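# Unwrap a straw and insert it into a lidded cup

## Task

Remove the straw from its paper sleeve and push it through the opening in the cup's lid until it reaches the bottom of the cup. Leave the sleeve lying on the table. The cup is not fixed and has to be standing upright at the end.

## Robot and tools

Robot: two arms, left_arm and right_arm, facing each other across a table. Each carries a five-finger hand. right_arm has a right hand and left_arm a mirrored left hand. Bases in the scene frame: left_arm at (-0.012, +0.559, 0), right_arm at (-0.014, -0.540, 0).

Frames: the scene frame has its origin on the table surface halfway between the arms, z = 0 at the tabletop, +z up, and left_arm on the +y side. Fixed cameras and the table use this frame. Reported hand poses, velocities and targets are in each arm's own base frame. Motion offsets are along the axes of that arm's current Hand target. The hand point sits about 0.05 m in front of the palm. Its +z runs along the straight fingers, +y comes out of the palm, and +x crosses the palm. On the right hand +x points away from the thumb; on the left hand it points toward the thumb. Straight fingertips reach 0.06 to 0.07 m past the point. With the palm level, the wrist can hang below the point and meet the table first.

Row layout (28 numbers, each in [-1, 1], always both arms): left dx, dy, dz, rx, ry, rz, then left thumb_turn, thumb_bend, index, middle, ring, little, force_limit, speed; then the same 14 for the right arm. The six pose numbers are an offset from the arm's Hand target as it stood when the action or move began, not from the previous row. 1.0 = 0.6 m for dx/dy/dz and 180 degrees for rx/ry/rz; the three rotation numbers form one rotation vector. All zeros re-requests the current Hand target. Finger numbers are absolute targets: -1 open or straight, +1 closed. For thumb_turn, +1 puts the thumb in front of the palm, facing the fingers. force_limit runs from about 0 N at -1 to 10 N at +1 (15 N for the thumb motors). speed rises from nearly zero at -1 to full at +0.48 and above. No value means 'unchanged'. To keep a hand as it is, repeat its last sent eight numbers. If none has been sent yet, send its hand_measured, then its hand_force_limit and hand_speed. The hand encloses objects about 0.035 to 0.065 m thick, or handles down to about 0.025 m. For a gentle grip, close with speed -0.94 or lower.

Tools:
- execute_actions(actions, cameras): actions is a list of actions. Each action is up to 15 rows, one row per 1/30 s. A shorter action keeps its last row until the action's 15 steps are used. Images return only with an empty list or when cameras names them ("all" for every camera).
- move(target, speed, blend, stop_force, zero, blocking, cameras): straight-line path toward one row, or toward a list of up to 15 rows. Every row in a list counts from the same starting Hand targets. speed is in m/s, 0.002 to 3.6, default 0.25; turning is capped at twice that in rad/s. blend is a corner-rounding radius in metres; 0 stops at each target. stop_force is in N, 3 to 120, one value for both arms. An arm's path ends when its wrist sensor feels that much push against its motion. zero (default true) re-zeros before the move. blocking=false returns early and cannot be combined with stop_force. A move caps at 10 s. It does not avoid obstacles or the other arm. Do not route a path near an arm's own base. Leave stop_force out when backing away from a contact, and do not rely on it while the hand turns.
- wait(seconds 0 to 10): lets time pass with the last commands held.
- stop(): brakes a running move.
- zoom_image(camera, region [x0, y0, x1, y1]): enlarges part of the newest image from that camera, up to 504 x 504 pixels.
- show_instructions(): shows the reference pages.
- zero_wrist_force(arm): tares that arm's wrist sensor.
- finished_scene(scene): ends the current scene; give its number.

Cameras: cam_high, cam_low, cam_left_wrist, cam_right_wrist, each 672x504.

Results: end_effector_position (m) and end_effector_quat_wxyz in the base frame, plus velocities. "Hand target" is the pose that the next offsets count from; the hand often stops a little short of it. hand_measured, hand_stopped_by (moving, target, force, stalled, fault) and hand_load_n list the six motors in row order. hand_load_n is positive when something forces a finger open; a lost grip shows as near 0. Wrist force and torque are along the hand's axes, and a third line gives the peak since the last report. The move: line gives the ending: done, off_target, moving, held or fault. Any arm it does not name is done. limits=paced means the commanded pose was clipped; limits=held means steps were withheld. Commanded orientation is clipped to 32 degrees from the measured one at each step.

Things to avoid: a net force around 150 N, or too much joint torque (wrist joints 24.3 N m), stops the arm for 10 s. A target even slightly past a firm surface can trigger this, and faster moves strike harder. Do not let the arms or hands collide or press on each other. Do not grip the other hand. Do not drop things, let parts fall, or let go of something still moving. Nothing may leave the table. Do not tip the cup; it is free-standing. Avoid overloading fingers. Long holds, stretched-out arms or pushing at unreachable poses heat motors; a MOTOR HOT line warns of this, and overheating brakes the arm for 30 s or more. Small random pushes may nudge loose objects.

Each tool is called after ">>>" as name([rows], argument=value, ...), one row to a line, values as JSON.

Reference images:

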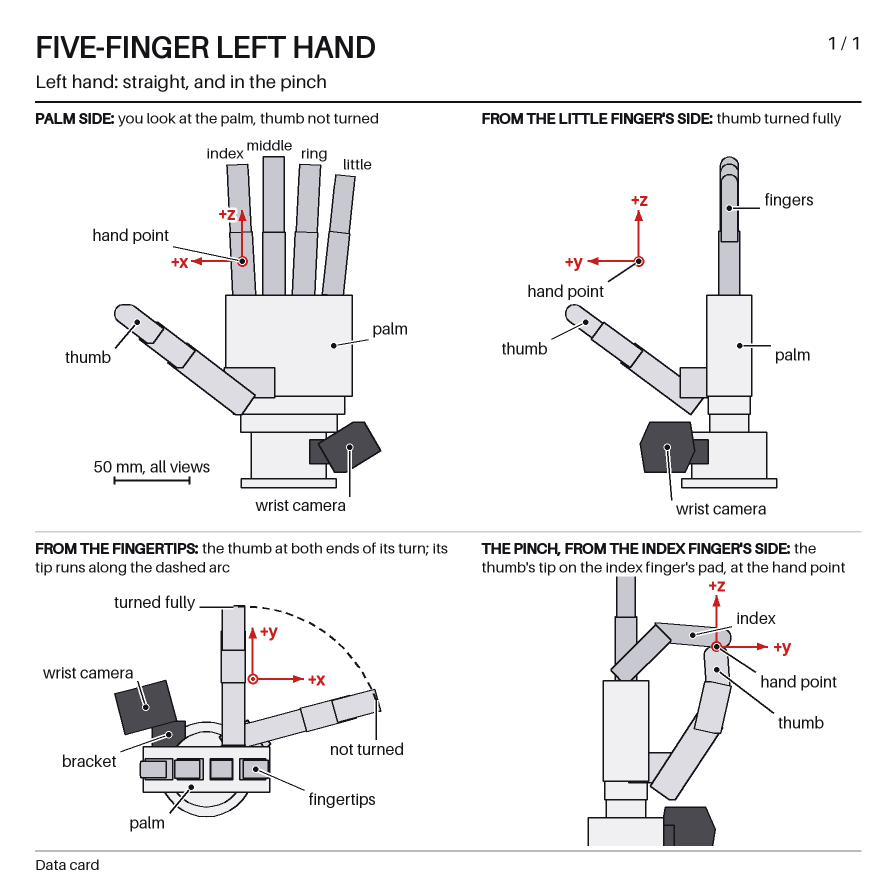

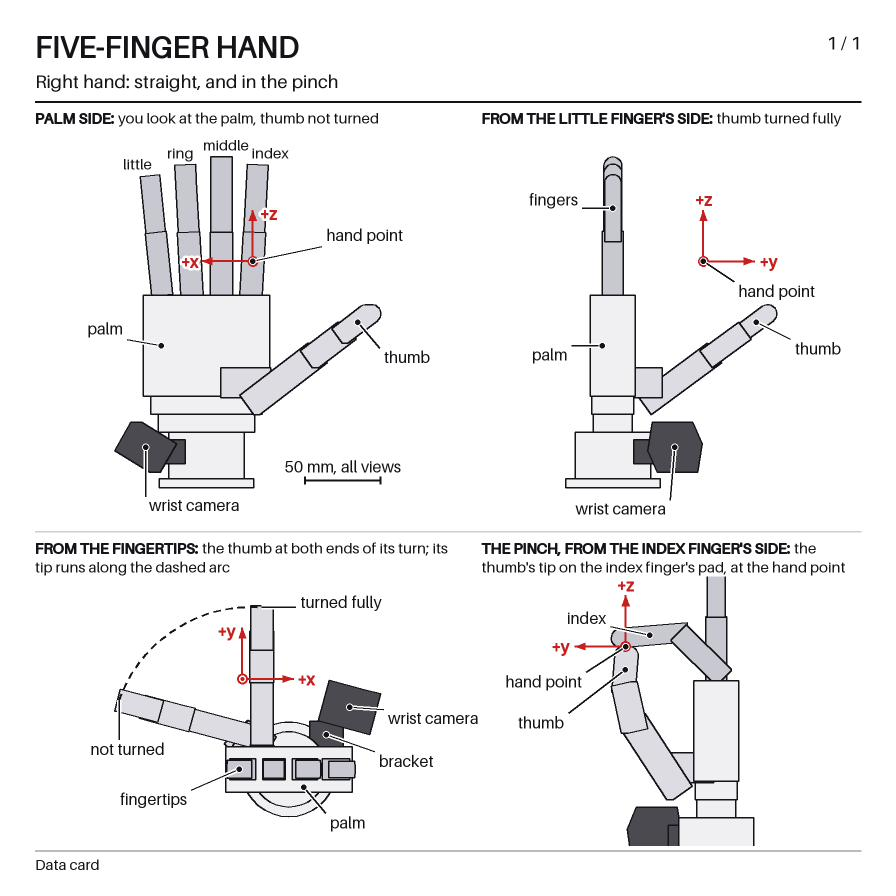

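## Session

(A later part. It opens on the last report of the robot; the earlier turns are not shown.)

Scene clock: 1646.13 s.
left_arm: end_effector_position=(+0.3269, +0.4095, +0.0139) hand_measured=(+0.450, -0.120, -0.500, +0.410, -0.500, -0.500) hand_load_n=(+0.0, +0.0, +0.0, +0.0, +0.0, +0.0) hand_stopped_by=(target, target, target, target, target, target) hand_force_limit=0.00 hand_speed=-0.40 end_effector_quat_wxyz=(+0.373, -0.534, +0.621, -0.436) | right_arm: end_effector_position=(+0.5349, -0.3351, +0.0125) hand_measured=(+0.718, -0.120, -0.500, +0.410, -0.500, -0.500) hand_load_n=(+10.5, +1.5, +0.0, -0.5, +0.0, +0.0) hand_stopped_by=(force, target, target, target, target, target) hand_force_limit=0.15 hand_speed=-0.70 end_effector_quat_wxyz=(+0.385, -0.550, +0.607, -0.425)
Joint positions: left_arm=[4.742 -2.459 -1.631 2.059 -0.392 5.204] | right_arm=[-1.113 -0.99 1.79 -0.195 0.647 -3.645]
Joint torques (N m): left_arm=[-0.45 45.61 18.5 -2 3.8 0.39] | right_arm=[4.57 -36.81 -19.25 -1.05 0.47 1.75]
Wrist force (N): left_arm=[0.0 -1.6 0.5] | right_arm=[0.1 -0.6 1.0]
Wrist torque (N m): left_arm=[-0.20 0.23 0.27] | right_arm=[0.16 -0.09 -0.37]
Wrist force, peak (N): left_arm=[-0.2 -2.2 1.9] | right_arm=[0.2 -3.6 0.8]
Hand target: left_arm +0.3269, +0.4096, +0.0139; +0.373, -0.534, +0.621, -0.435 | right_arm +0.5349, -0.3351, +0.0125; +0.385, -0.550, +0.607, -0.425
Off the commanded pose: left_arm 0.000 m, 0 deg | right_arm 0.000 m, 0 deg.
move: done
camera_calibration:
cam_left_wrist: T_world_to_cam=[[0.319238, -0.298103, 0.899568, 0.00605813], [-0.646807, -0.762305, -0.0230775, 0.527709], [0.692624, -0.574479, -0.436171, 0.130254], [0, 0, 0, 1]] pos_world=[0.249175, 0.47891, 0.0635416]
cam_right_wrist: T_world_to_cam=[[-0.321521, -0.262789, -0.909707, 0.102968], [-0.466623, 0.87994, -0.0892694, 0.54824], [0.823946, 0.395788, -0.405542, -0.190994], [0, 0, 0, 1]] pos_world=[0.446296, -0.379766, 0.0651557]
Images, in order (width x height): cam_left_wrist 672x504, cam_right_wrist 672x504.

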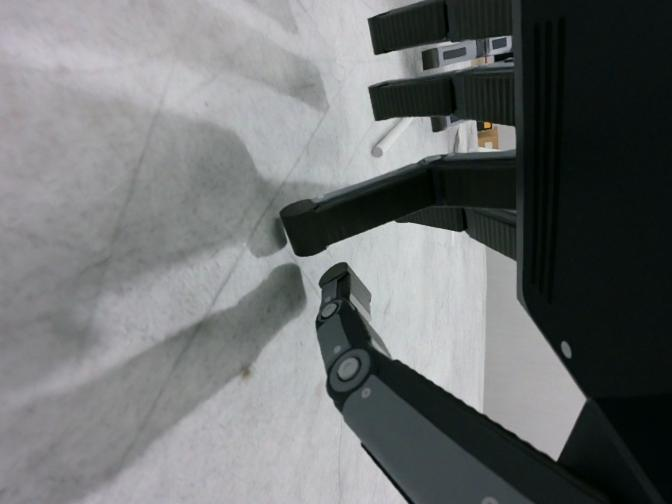

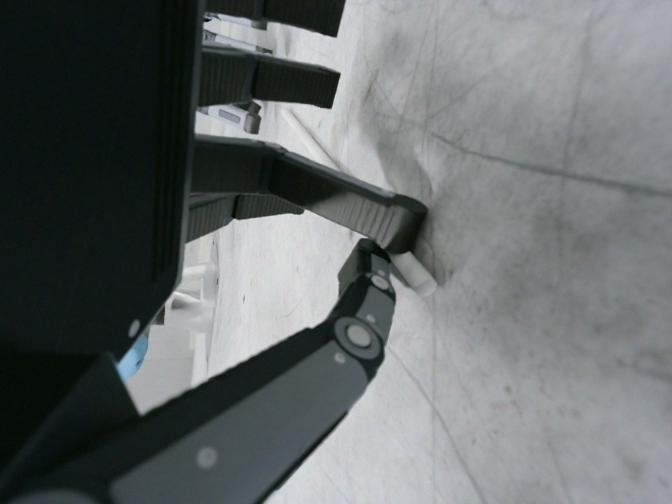

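>>> move([
  [0,-0.1251,-0.0455,0,0,0, 0.45,-0.12,-0.5,0.41,-0.5,-0.5,0.0,-0.4, 0,-0.1253,-0.0456,0,0,0, 0.99,-0.12,-0.5,0.41,-0.5,-0.5,0.15,-0.7],
  [-0.4282,-0.4103,0.0220,0,-0.1304,-0.0475, -1,-1,-1,-1,-1,-1,0.0,0.0, 0.0635,-0.3753,-0.3703,-0.3563,0.2560,0.5396, 0.99,-0.12,0.15,0.41,0.4,0.4,0.15,-0.3],
  [-0.4282,-0.4103,0.0220,0,-0.1304,-0.0475, -1,-1,-1,-1,-1,-1,0.0,0.0, 0.0635,-0.3753,-0.3703,-0.1101,-0.3932,-0.8287, 0.99,-0.12,0.15,0.41,0.4,0.4,0.15,-0.3],
], speed=[0.25,0.36,0.36], blend=[0.03,0,0], cameras=["cam_high","cam_low","cam_left_wrist","cam_right_wrist"])

Scene clock: 1732.20 s.
left_arm: end_effector_position=(+0.4614, +0.6491, +0.2405) hand_measured=(-1.000, -1.000, -1.000, -1.000, -1.000, -1.000) hand_load_n=(+0.0, +0.0, +0.0, +0.0, +0.0, +0.0) hand_stopped_by=(target, target, target, target, target, target) hand_force_limit=0.00 hand_speed=0.00 end_effector_quat_wxyz=(-0.458, +0.656, -0.491, +0.344) | right_arm: end_effector_position=(+0.4001, -0.3601, +0.3002) hand_measured=(+0.718, -0.120, +0.150, +0.410, +0.400, +0.400) hand_load_n=(+10.5, +1.0, +0.0, +0.0, +0.0, +0.0) hand_stopped_by=(force, target, target, target, target, target) hand_force_limit=0.15 hand_speed=-0.30 end_effector_quat_wxyz=(+0.141, +0.831, +0.530, +0.089)
Joint positions: left_arm=[4.534 -2.439 -0.645 2.397 -0.571 3.744] | right_arm=[-1.104 -1.384 1.479 1.208 1.366 -0.64]
Joint torques (N m): left_arm=[10.07 55.45 8.24 -1.53 -1.8 -1.97] | right_arm=[-2.74 -14.84 -25.83 3.9 -0.88 1.78]
Wrist force (N): left_arm=[0.3 -1.5 1.0] | right_arm=[0.1 0.3 -0.2]
Wrist torque (N m): left_arm=[-0.21 0.18 0.19] | right_arm=[0.11 0.00 0.02]
Wrist force, peak (N): left_arm=[0.2 -3.0 0.0] | right_arm=[0.0 1.8 1.4]
Hand target: left_arm +0.4614, +0.6491, +0.2405; -0.458, +0.656, -0.491, +0.344 | right_arm +0.4001, -0.3601, +0.3001; +0.141, +0.831, +0.530, +0.089
Off the commanded pose: left_arm 0.000 m, 0 deg | right_arm 0.000 m, 0 deg.
move: done
camera_calibration:
cam_left_wrist: T_world_to_cam=[[0.415765, -0.135589, 0.899308, -0.319353], [-0.264347, -0.96415, -0.0231527, 0.757146], [0.870207, -0.228103, -0.436702, -0.0331682], [0, 0, 0, 1]] pos_world=[0.361789, 0.679136, 0.290242]
cam_right_wrist: T_world_to_cam=[[0.952074, -0.119864, 0.281404, -0.500938], [-0.262435, -0.792687, 0.55025, -0.342957], [0.15711, -0.597729, -0.786153, 0.0698095], [0, 0, 0, 1]] pos_world=[0.375958, -0.290175, 0.384559]

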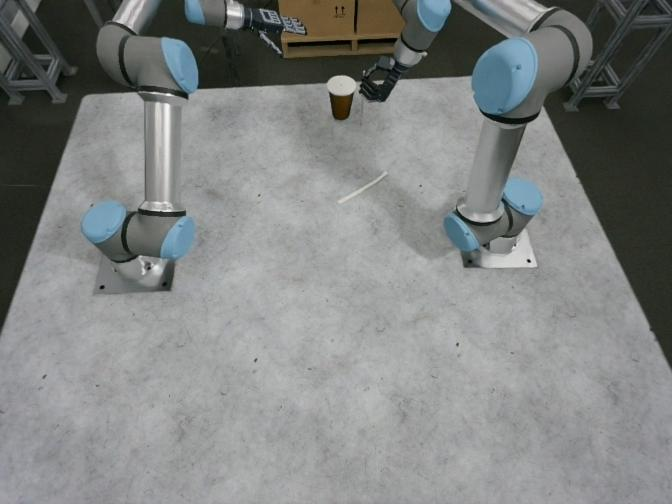

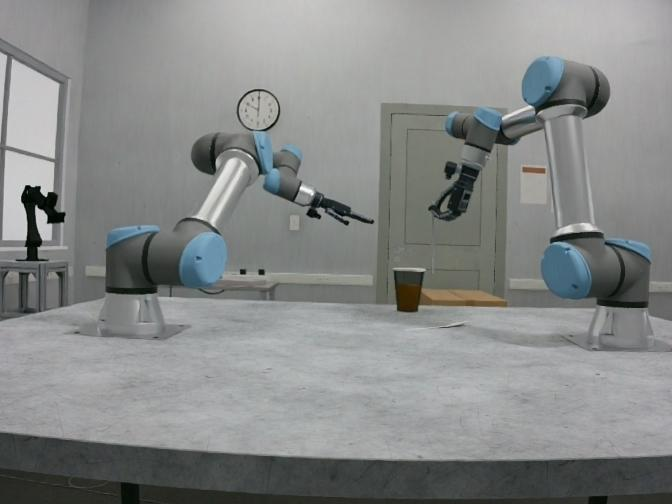

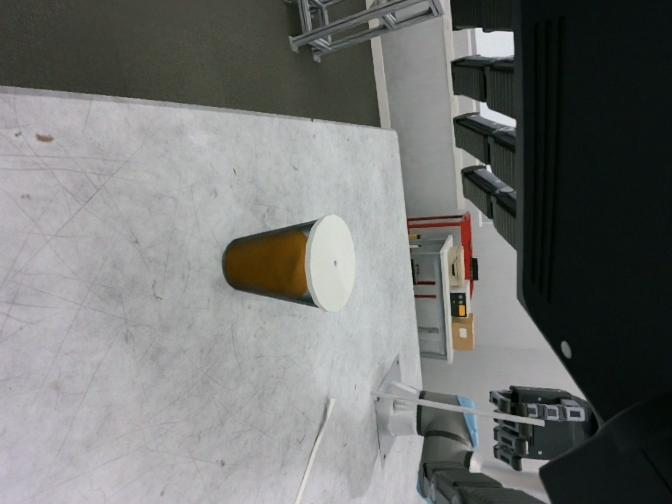

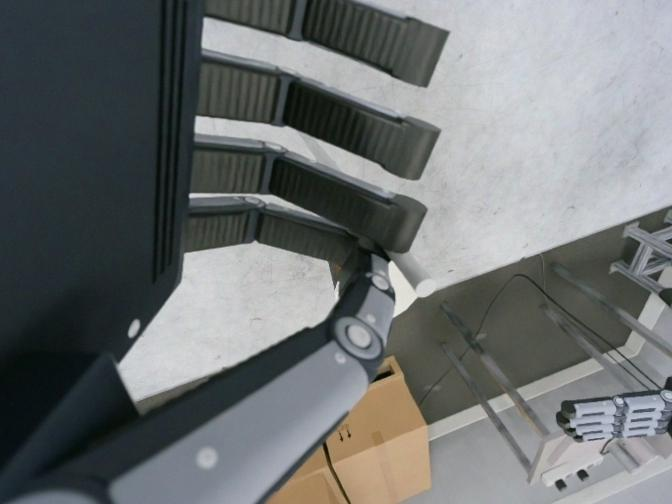

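>>> move([
  [0,0,0,0,0,0, -1,-1,-1,-1,-1,-1,0.0,0.0, 0,0.0248,-0.0708,0,0,0, 0.99,-0.12,0.15,0.41,0.4,0.4,0.15,-0.3],
  [0,0,0,0,0,0, -1,-1,-1,-1,-1,-1,0.0,0.0, -0.2658,0.2258,-0.0003,0,0,0, 0.99,-0.12,0.15,0.41,0.4,0.4,0.15,-0.3],
], speed=0.2, blend=[0.03,0], cameras=["cam_high","cam_low","cam_left_wrist","cam_right_wrist"])

>>> zoom_image(camera="cam_left_wrist", region=[290, 200, 450, 320])

>>> zoom_image(camera="cam_low", region=[360, 210, 460, 285])

>>> zoom_image(camera="cam_right_wrist", region=[200, 100, 480, 310])

Scene clock: 1751.00 s.
left_arm: end_effector_position=(+0.4614, +0.6491, +0.2405) hand_measured=(-1.000, -1.000, -1.000, -1.000, -1.000, -1.000) hand_load_n=(+0.0, +0.0, +0.0, +0.0, +0.0, +0.0) hand_stopped_by=(target, target, target, target, target, target) hand_force_limit=0.00 hand_speed=0.00 end_effector_quat_wxyz=(-0.458, +0.656, -0.491, +0.344) | right_arm: end_effector_position=(+0.4486, -0.5587, +0.3450) hand_measured=(+0.718, -0.120, +0.150, +0.410, +0.400, +0.400) hand_load_n=(+10.5, +1.0, +0.0, -0.5, +0.0, +0.0) hand_stopped_by=(force, target, target, target, target, target) hand_force_limit=0.15 hand_speed=-0.30 end_effector_quat_wxyz=(+0.141, +0.831, +0.530, +0.089)
Joint positions: left_arm=[4.534 -2.439 -0.645 2.397 -0.571 3.744] | right_arm=[-1.185 -0.844 0.571 1.594 1.345 -0.72]
Joint torques (N m): left_arm=[9.72 53.98 7.84 -1.84 -1.84 -1.77] | right_arm=[5.48 -41.65 -24.6 0.13 -0.12 1.27]
Wrist force (N): left_arm=[0.5 -1.2 1.0] | right_arm=[-0.1 -0.2 -0.3]
Wrist torque (N m): left_arm=[-0.14 0.15 0.19] | right_arm=[0.05 0.07 -0.02]
Wrist force, peak (N): left_arm=[0.6 -1.7 1.1] | right_arm=[-1.6 0.7 0.2]
Hand target: left_arm +0.4614, +0.6491, +0.2405; -0.458, +0.656, -0.491, +0.344 | right_arm +0.4486, -0.5587, +0.3450; +0.141, +0.831, +0.530, +0.089
Off the commanded pose: left_arm 0.000 m, 0 deg | right_arm 0.000 m, 0 deg.
move: done; blend cut to 0.0225 m at target 1
camera_calibration:
cam_left_wrist: T_world_to_cam=[[0.415765, -0.135589, 0.899308, -0.319353], [-0.264347, -0.96415, -0.0231527, 0.757146], [0.870207, -0.228103, -0.436702, -0.0331682], [0, 0, 0, 1]] pos_world=[0.361789, 0.679136, 0.290242]
cam_right_wrist: T_world_to_cam=[[0.95211, -0.120003, 0.281223, -0.583451], [-0.262423, -0.792736, 0.550185, -0.51231], [0.156912, -0.597636, -0.786263, -0.020968], [0, 0, 0, 1]] pos_world=[0.424357, -0.488674, 0.429459]

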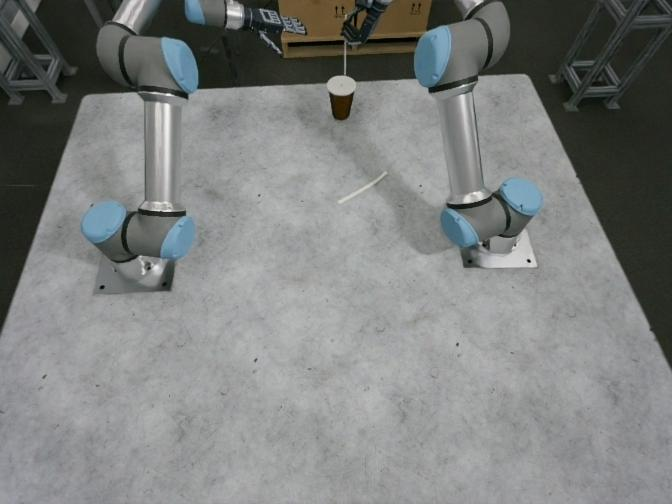

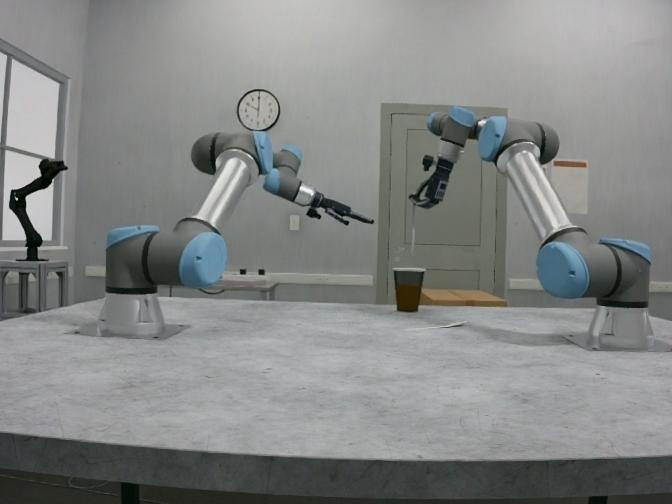

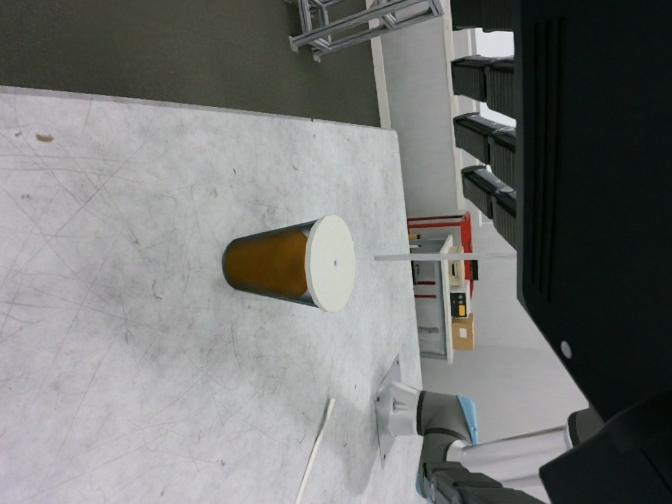

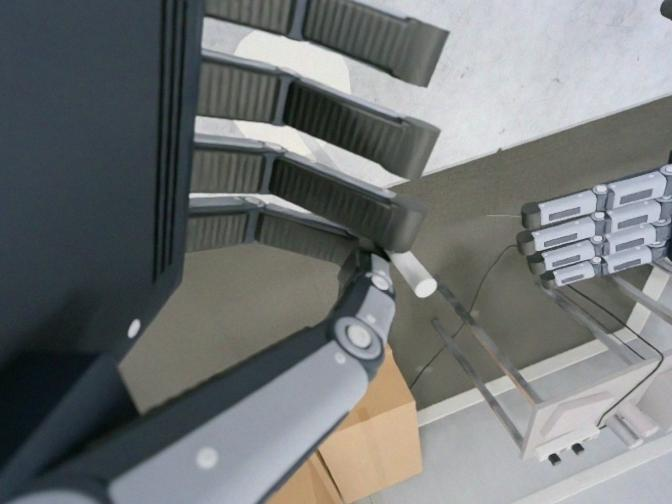

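Scaled by 3.150.

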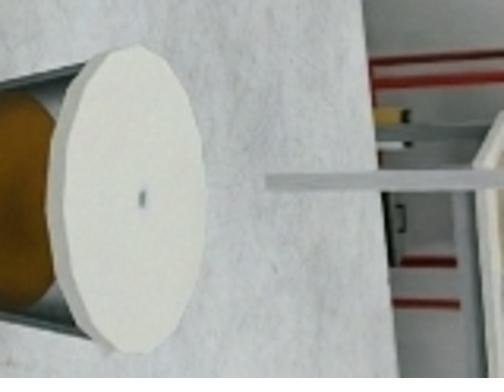

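Scaled by 5.040.

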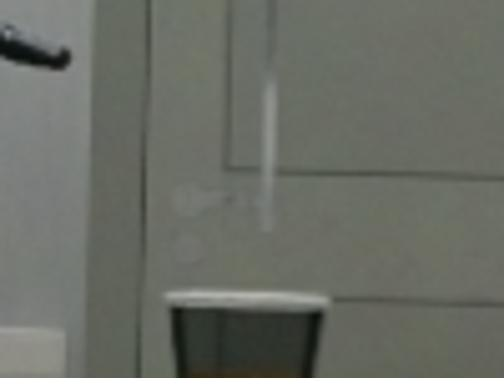

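Scaled by 1.800.

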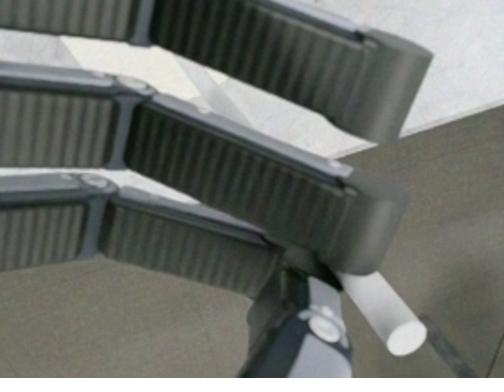

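>>> zoom_image(camera="cam_low", region=[385, 225, 435, 275])

>>> zoom_image(camera="cam_high", region=[315, 40, 375, 100])

Scaled by 10.080.

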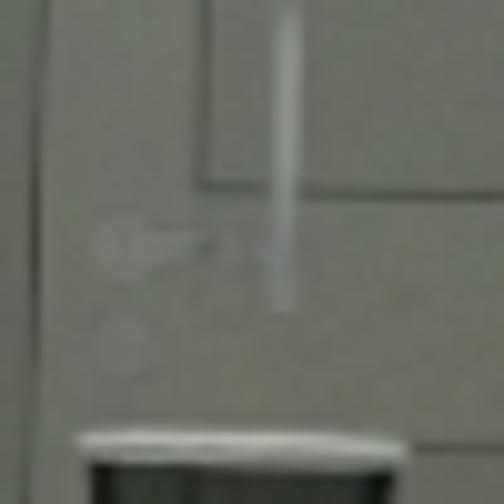

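Scaled by 8.400.

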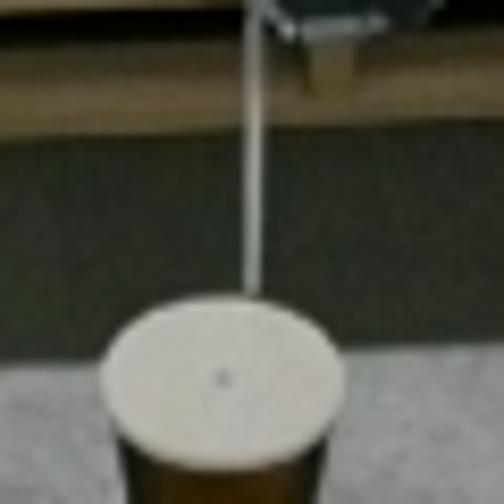

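>>> move(target=[0,0,0,0,0,0, -1,-1,-1,-1,-1,-1,0.0,0.0, 0.0127,0.0035,0.0330,0,0,0, 0.99,-0.12,0.15,0.41,0.4,0.4,0.15,-0.3], speed=0.08, cameras=["cam_high","cam_low","cam_left_wrist"])

>>> zoom_image(camera="cam_left_wrist", region=[300, 210, 400, 310])

>>> zoom_image(camera="cam_low", region=[385, 235, 435, 285])

>>> zoom_image(camera="cam_high", region=[315, 50, 375, 110])

Scene clock: 1786.57 s.
left_arm: end_effector_position=(+0.4614, +0.6491, +0.2405) hand_measured=(-1.000, -1.000, -1.000, -1.000, -1.000, -1.000) hand_load_n=(+0.0, +0.0, +0.0, +0.0, +0.0, +0.0) hand_stopped_by=(target, target, target, target, target, target) hand_force_limit=0.00 hand_speed=0.00 end_effector_quat_wxyz=(-0.458, +0.656, -0.491, +0.344) | right_arm: end_effector_position=(+0.4596, -0.5554, +0.3269) hand_measured=(+0.718, -0.120, +0.150, +0.410, +0.400, +0.400) hand_load_n=(+10.5, +0.5, +0.0, +0.0, +0.0, +0.0) hand_stopped_by=(force, target, target, target, target, target) hand_force_limit=0.15 hand_speed=-0.30 end_effector_quat_wxyz=(+0.141, +0.831, +0.530, +0.089) end_effector_velocity=(-0.002, +0.000, +0.002) end_effector_angular_velocity=(+0.001, +0.001, -0.001)
Joint positions: left_arm=[4.534 -2.439 -0.645 2.397 -0.571 3.744] | right_arm=[-1.165 -0.847 0.622 1.541 1.35 -0.7]
Joint velocities: left_arm=[within noise] | right_arm=[-0.003 0 -0.006 0.008 0 -0.001]
Joint torques (N m): left_arm=[8.82 54.23 10.4 -1.71 -1.89 -1.94] | right_arm=[-5.47 -56.32 -23.93 4.34 -0.07 -0.71]
Wrist force (N): left_arm=[0.2 -1.2 1.2] | right_arm=[-0.1 0.0 -0.3]
Wrist torque (N m): left_arm=[-0.18 0.18 0.19] | right_arm=[0.07 0.04 -0.07]
Wrist force, peak (N): left_arm=[0.4 -1.6 1.3] | right_arm=[-0.3 -0.1 -0.8]
Hand target: left_arm +0.4614, +0.6491, +0.2405; -0.458, +0.656, -0.491, +0.344 | right_arm +0.4595, -0.5554, +0.3270; +0.141, +0.831, +0.530, +0.089
Off the commanded pose: left_arm 0.000 m, 0 deg | right_arm 0.000 m, 0 deg.
move: done
camera_calibration:
cam_left_wrist: T_world_to_cam=[[0.415765, -0.135589, 0.899308, -0.319353], [-0.264347, -0.96415, -0.0231527, 0.757146], [0.870207, -0.228103, -0.436702, -0.0331682], [0, 0, 0, 1]] pos_world=[0.361789, 0.679136, 0.290242]
Images, in order (width x height): cam_high 672x504, cam_low 672x504, cam_left_wrist 672x504.

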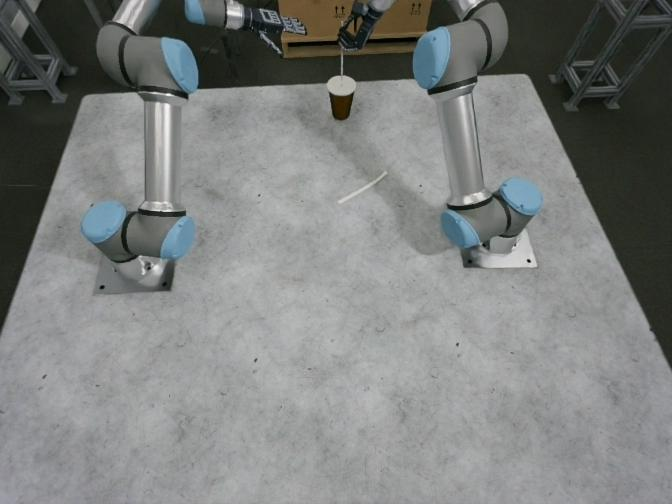

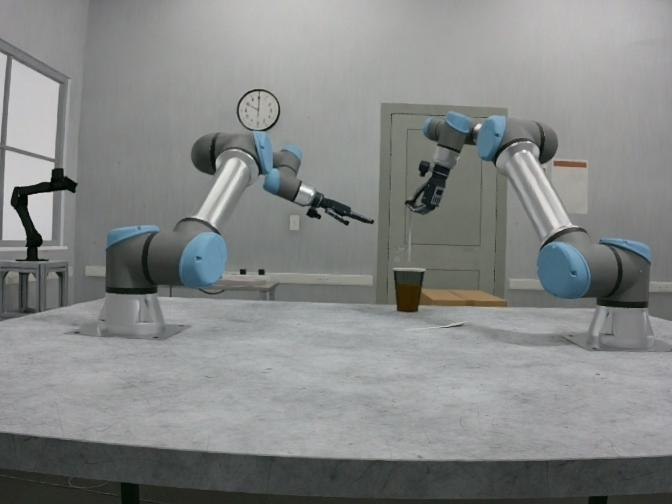

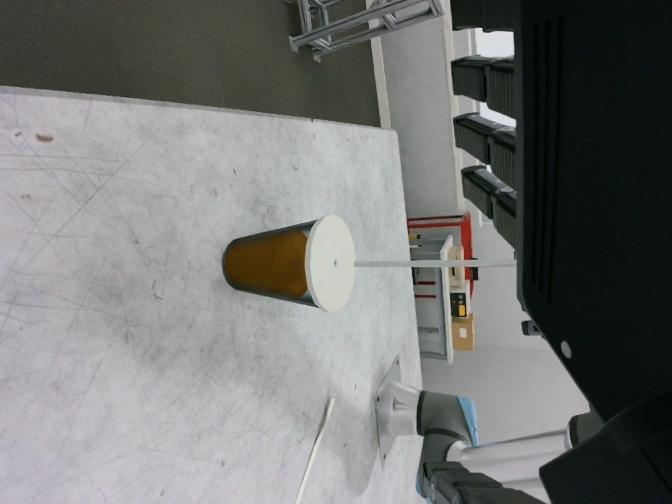

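Scaled by 5.040.

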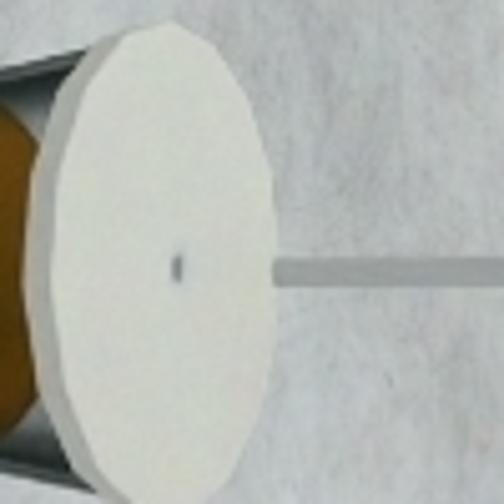

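Scaled by 10.080.

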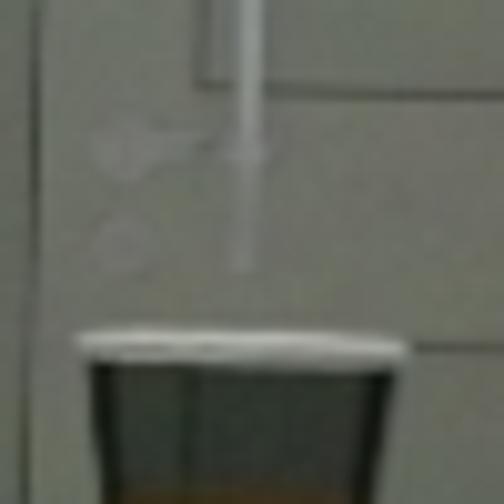

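Scaled by 8.400.

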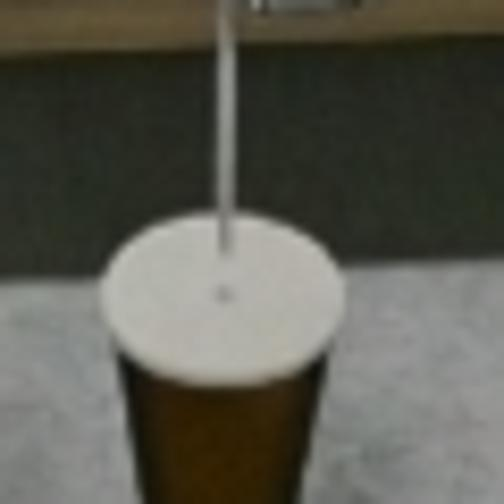

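>>> zoom_image(camera="cam_left_wrist", region=[326, 245, 366, 285])

>>> zoom_image(camera="cam_high", region=[326, 66, 360, 100])

Scaled by 12.600.

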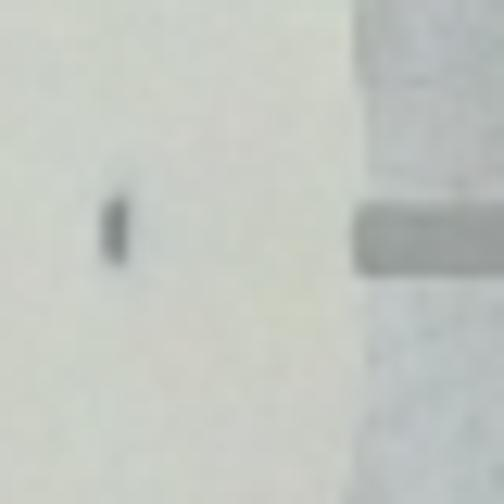

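Scaled by 14.824.

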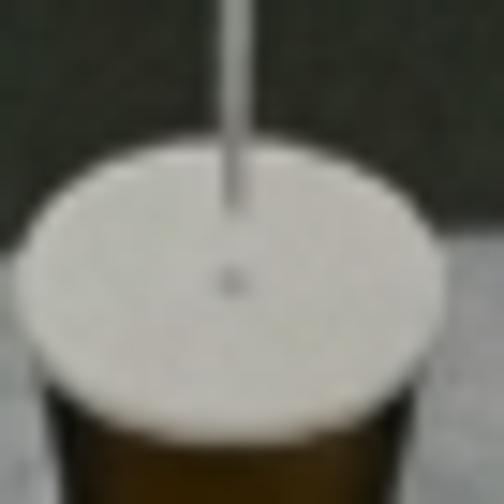

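>>> move([
  [0,0,0,0,0,0, -1,-1,-1,-1,-1,-1,0.0,0.0, -0.0011,-0.0044,0.0161,0,0,0, 0.99,-0.12,0.15,0.41,0.4,0.4,0.15,-0.3],
  [0,0,0,0,0,0, -1,-1,-1,-1,-1,-1,0.0,0.0, -0.0011,-0.0165,0.0507,0,0,0, 0.99,-0.12,0.15,0.41,0.4,0.4,0.15,-0.3],
], speed=0.02, stop_force=3, cameras=["cam_left_wrist","cam_high","cam_low"])

>>> zoom_image(camera="cam_left_wrist", region=[316, 235, 376, 295])

>>> zoom_image(camera="cam_high", region=[326, 66, 360, 100])

Scene clock: 1814.03 s.
left_arm: end_effector_position=(+0.4614, +0.6491, +0.2405) hand_measured=(-1.000, -1.000, -1.000, -1.000, -1.000, -1.000) hand_load_n=(+0.0, +0.0, -0.5, +0.0, +0.0, +0.0) hand_stopped_by=(target, target, target, target, target, target) hand_force_limit=0.00 hand_speed=0.00 end_effector_quat_wxyz=(-0.458, +0.656, -0.491, +0.344) | right_arm: end_effector_position=(+0.4598, -0.5563, +0.2951) hand_measured=(+0.718, -0.120, +0.150, +0.410, +0.400, +0.400) hand_load_n=(+10.0, +1.0, +0.0, +0.0, +0.0, +0.0) hand_stopped_by=(force, target, target, target, target, target) hand_force_limit=0.15 hand_speed=-0.30 end_effector_quat_wxyz=(+0.141, +0.831, +0.530, +0.089)
Joint positions: left_arm=[4.534 -2.439 -0.645 2.397 -0.571 3.744] | right_arm=[-1.165 -0.865 0.735 1.445 1.35 -0.701]
Joint torques (N m): left_arm=[8.01 54.09 11.11 -1.62 -1.86 -1.45] | right_arm=[-6.45 -40.89 -24.44 4.05 -1.71 -1.24]
Wrist force (N): left_arm=[0.3 -1.4 1.0] | right_arm=[-0.3 -0.8 1.2]
Wrist torque (N m): left_arm=[-0.19 0.16 0.19] | right_arm=[0.04 0.04 -0.08]
Wrist force, peak (N): left_arm=[0.2 -2.0 1.3] | right_arm=[-0.2 0.7 -2.6]
Hand target: left_arm +0.4614, +0.6491, +0.2405; -0.458, +0.656, -0.491, +0.344 | right_arm +0.4598, -0.5563, +0.2950; +0.141, +0.831, +0.530, +0.089
Off the commanded pose: left_arm 0.000 m, 0 deg | right_arm 0.000 m, 0 deg.
move: done
camera_calibration:
cam_left_wrist: T_world_to_cam=[[0.415765, -0.135589, 0.899308, -0.319353], [-0.264347, -0.96415, -0.0231527, 0.757146], [0.870207, -0.228103, -0.436702, -0.0331682], [0, 0, 0, 1]] pos_world=[0.361789, 0.679136, 0.290242]
Images, in order (width x height): cam_high 672x504, cam_low 672x504, cam_left_wrist 672x504.

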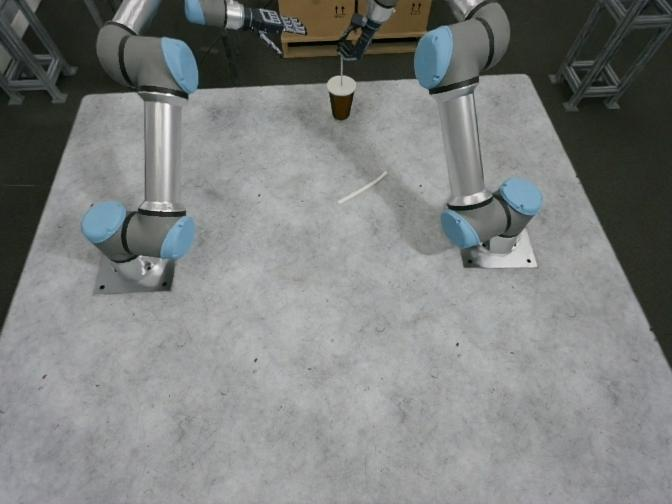

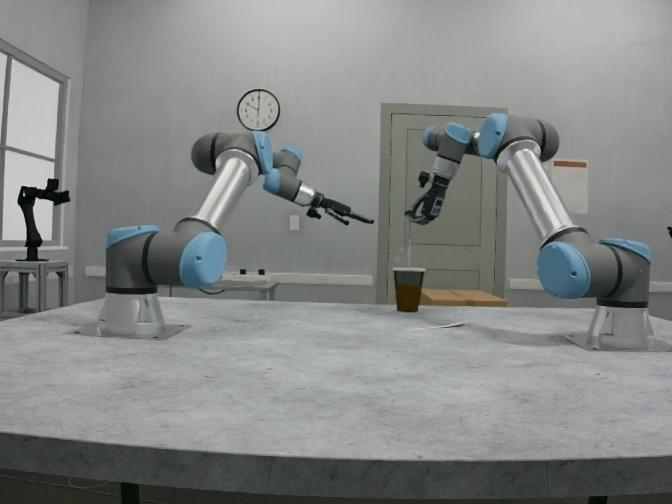

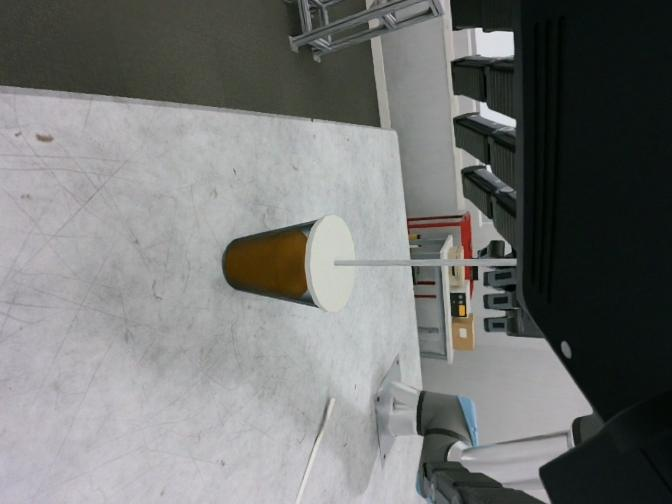

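Scaled by 8.400.

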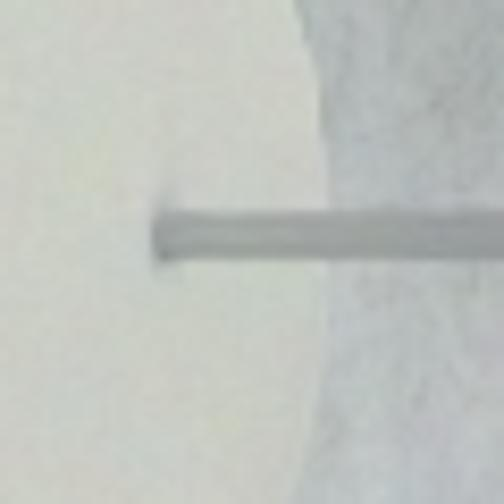

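Scaled by 14.824.

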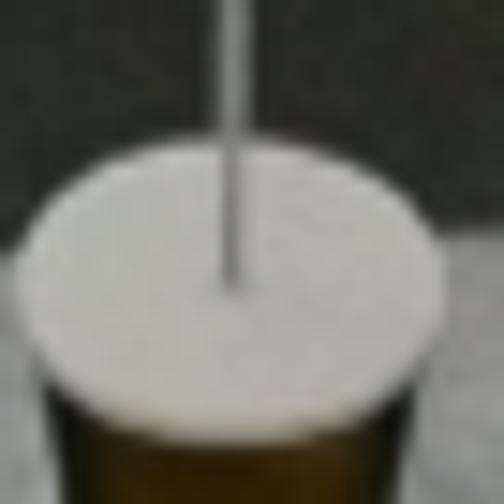

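>>> move(target=[0,0,0,0,0,0, -1,-1,-1,-1,-1,-1,0.0,0.0, 0,-0.0578,0.1652,0,0,0, 0.99,-0.12,0.15,0.41,0.4,0.4,0.15,-0.3], speed=0.05, stop_force=8)

>>> move(target=[0,0,0,0,0,0, -1,-1,-1,-1,-1,-1,0.0,0.0, 0,-0.0083,0.0236,0,0,0, 0.99,-0.12,0.15,0.41,0.4,0.4,0.15,-0.3], speed=0.015, stop_force=4, cameras=["cam_left_wrist","cam_low","cam_right_wrist"])

>>> zoom_image(camera="cam_left_wrist", region=[290, 190, 530, 340])

>>> zoom_image(camera="cam_low", region=[370, 215, 470, 315])

Scene clock: 1830.20 s.
left_arm: end_effector_position=(+0.4614, +0.6491, +0.2405) hand_measured=(-1.000, -1.000, -1.000, -1.000, -1.000, -1.000) hand_load_n=(+0.0, +0.0, +0.0, +0.0, +0.0, +0.0) hand_stopped_by=(target, target, target, target, target, target) hand_force_limit=0.00 hand_speed=0.00 end_effector_quat_wxyz=(-0.458, +0.656, -0.491, +0.344) | right_arm: end_effector_position=(+0.4597, -0.5563, +0.1900) hand_measured=(+0.718, -0.120, +0.150, +0.410, +0.400, +0.400) hand_load_n=(+10.5, +0.5, +0.0, +1.0, +0.5, +0.0) hand_stopped_by=(force, target, target, target, target, target) hand_force_limit=0.15 hand_speed=-0.30 end_effector_quat_wxyz=(+0.141, +0.831, +0.530, +0.089)
Joint positions: left_arm=[4.534 -2.439 -0.645 2.397 -0.571 3.744] | right_arm=[-1.165 -0.864 1.002 1.178 1.35 -0.701]
Joint torques (N m): left_arm=[8.44 53.62 10.63 -1.55 -1.62 -1.57] | right_arm=[-5.5 -57.36 -25.71 3.89 -2.02 0.22]
Wrist force (N): left_arm=[0.3 -1.3 1.0] | right_arm=[-0.1 -1.2 1.5]
Wrist torque (N m): left_arm=[-0.17 0.16 0.19] | right_arm=[0.05 0.00 -0.06]
Wrist force, peak (N): left_arm=[0.5 -1.8 1.2] | right_arm=[-0.3 0.8 -3.4]
Hand target: left_arm +0.4614, +0.6491, +0.2405; -0.458, +0.656, -0.491, +0.344 | right_arm +0.4597, -0.5563, +0.1900; +0.141, +0.831, +0.530, +0.089
Off the commanded pose: left_arm 0.000 m, 0 deg | right_arm 0.000 m, 0 deg.
move: done

Scene clock: 1831.07 s.
left_arm: end_effector_position=(+0.4614, +0.6491, +0.2405) hand_measured=(-1.000, -1.000, -1.000, -1.000, -1.000, -1.000) hand_load_n=(+0.0, +0.0, -0.5, +0.0, +0.0, +0.0) hand_stopped_by=(target, target, target, target, target, target) hand_force_limit=0.00 hand_speed=0.00 end_effector_quat_wxyz=(-0.458, +0.656, -0.491, +0.344) | right_arm: end_effector_position=(+0.4597, -0.5562, +0.1897) hand_measured=(+0.718, -0.120, +0.150, +0.410, +0.400, +0.400) hand_load_n=(+11.0, +0.5, +0.5, +1.0, +0.0, +0.0) hand_stopped_by=(force, target, target, target, target, target) hand_force_limit=0.15 hand_speed=-0.30 end_effector_quat_wxyz=(+0.141, +0.831, +0.530, +0.089)
Joint positions: left_arm=[4.534 -2.439 -0.645 2.397 -0.571 3.744] | right_arm=[-1.165 -0.864 1.003 1.177 1.35 -0.701]
Joint torques (N m): left_arm=[8.53 53.17 11.35 -1.7 -1.62 -1.51] | right_arm=[-5.62 -58.41 -25.89 2.17 -0.51 0.16]
Wrist force (N): left_arm=[0.2 -1.5 1.4] | right_arm=[-0.4 -1.3 2.1]
Wrist torque (N m): left_arm=[-0.22 0.20 0.19] | right_arm=[0.02 0.03 -0.07]
Wrist force, peak (N): left_arm=[0.4 -1.6 1.3] | right_arm=[-0.2 0.5 -2.8]
Hand target: left_arm +0.4614, +0.6491, +0.2405; -0.458, +0.656, -0.491, +0.344 | right_arm +0.4597, -0.5563, +0.1897; +0.141, +0.831, +0.530, +0.089 (not the last commanded pose)
Off the commanded pose: left_arm 0.000 m, 0 deg | right_arm 0.015 m, 0 deg.
move: contact (right_arm)
camera_calibration:
cam_left_wrist: T_world_to_cam=[[0.415765, -0.135589, 0.899308, -0.319353], [-0.264347, -0.96415, -0.0231527, 0.757146], [0.870207, -0.228103, -0.436702, -0.0331682], [0, 0, 0, 1]] pos_world=[0.361789, 0.679136, 0.290242]
cam_right_wrist: T_world_to_cam=[[0.952062, -0.120043, 0.281366, -0.550191], [-0.262536, -0.792737, 0.550131, -0.42196], [0.15701, -0.597627, -0.78625, -0.14344], [0, 0, 0, 1]] pos_world=[0.435558, -0.486273, 0.274158]
Images, in order (width x height): cam_low 672x504, cam_left_wrist 672x504, cam_right_wrist 672x504.

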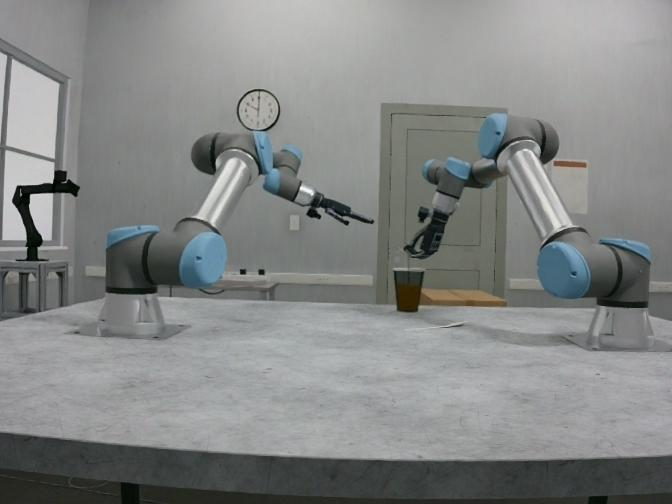

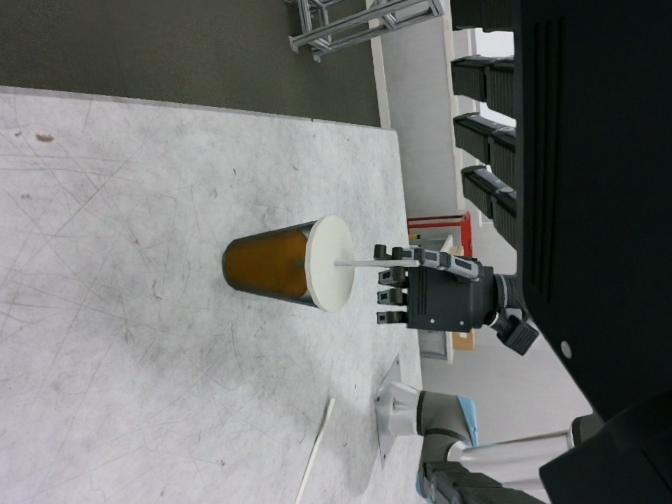

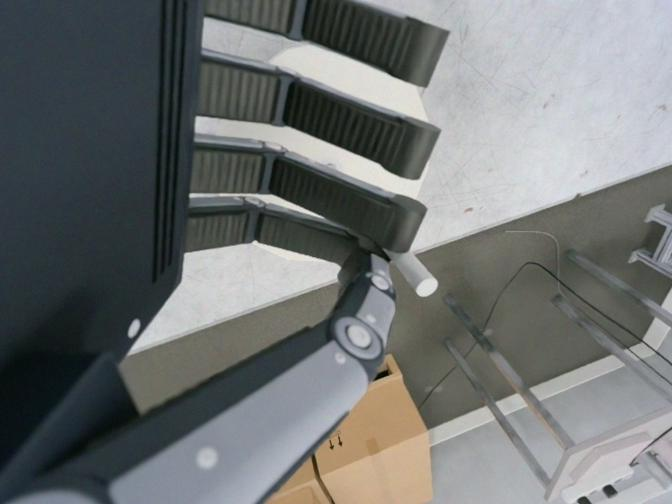

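Scaled by 2.100.

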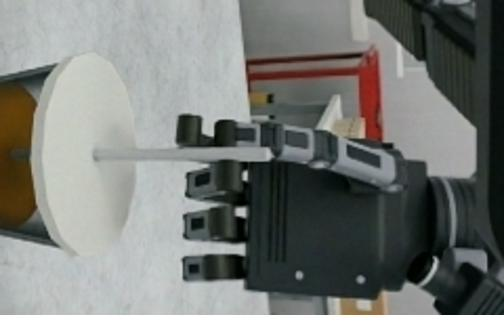

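Scaled by 5.040.

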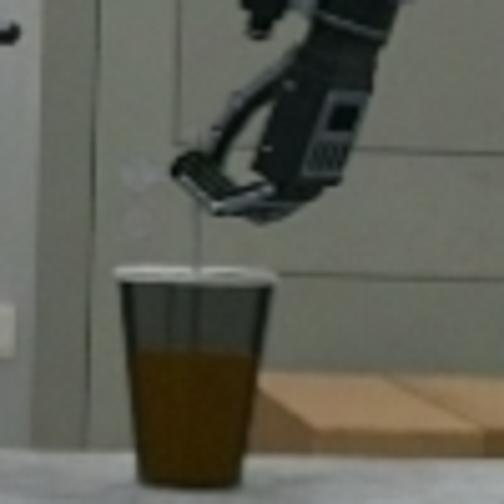

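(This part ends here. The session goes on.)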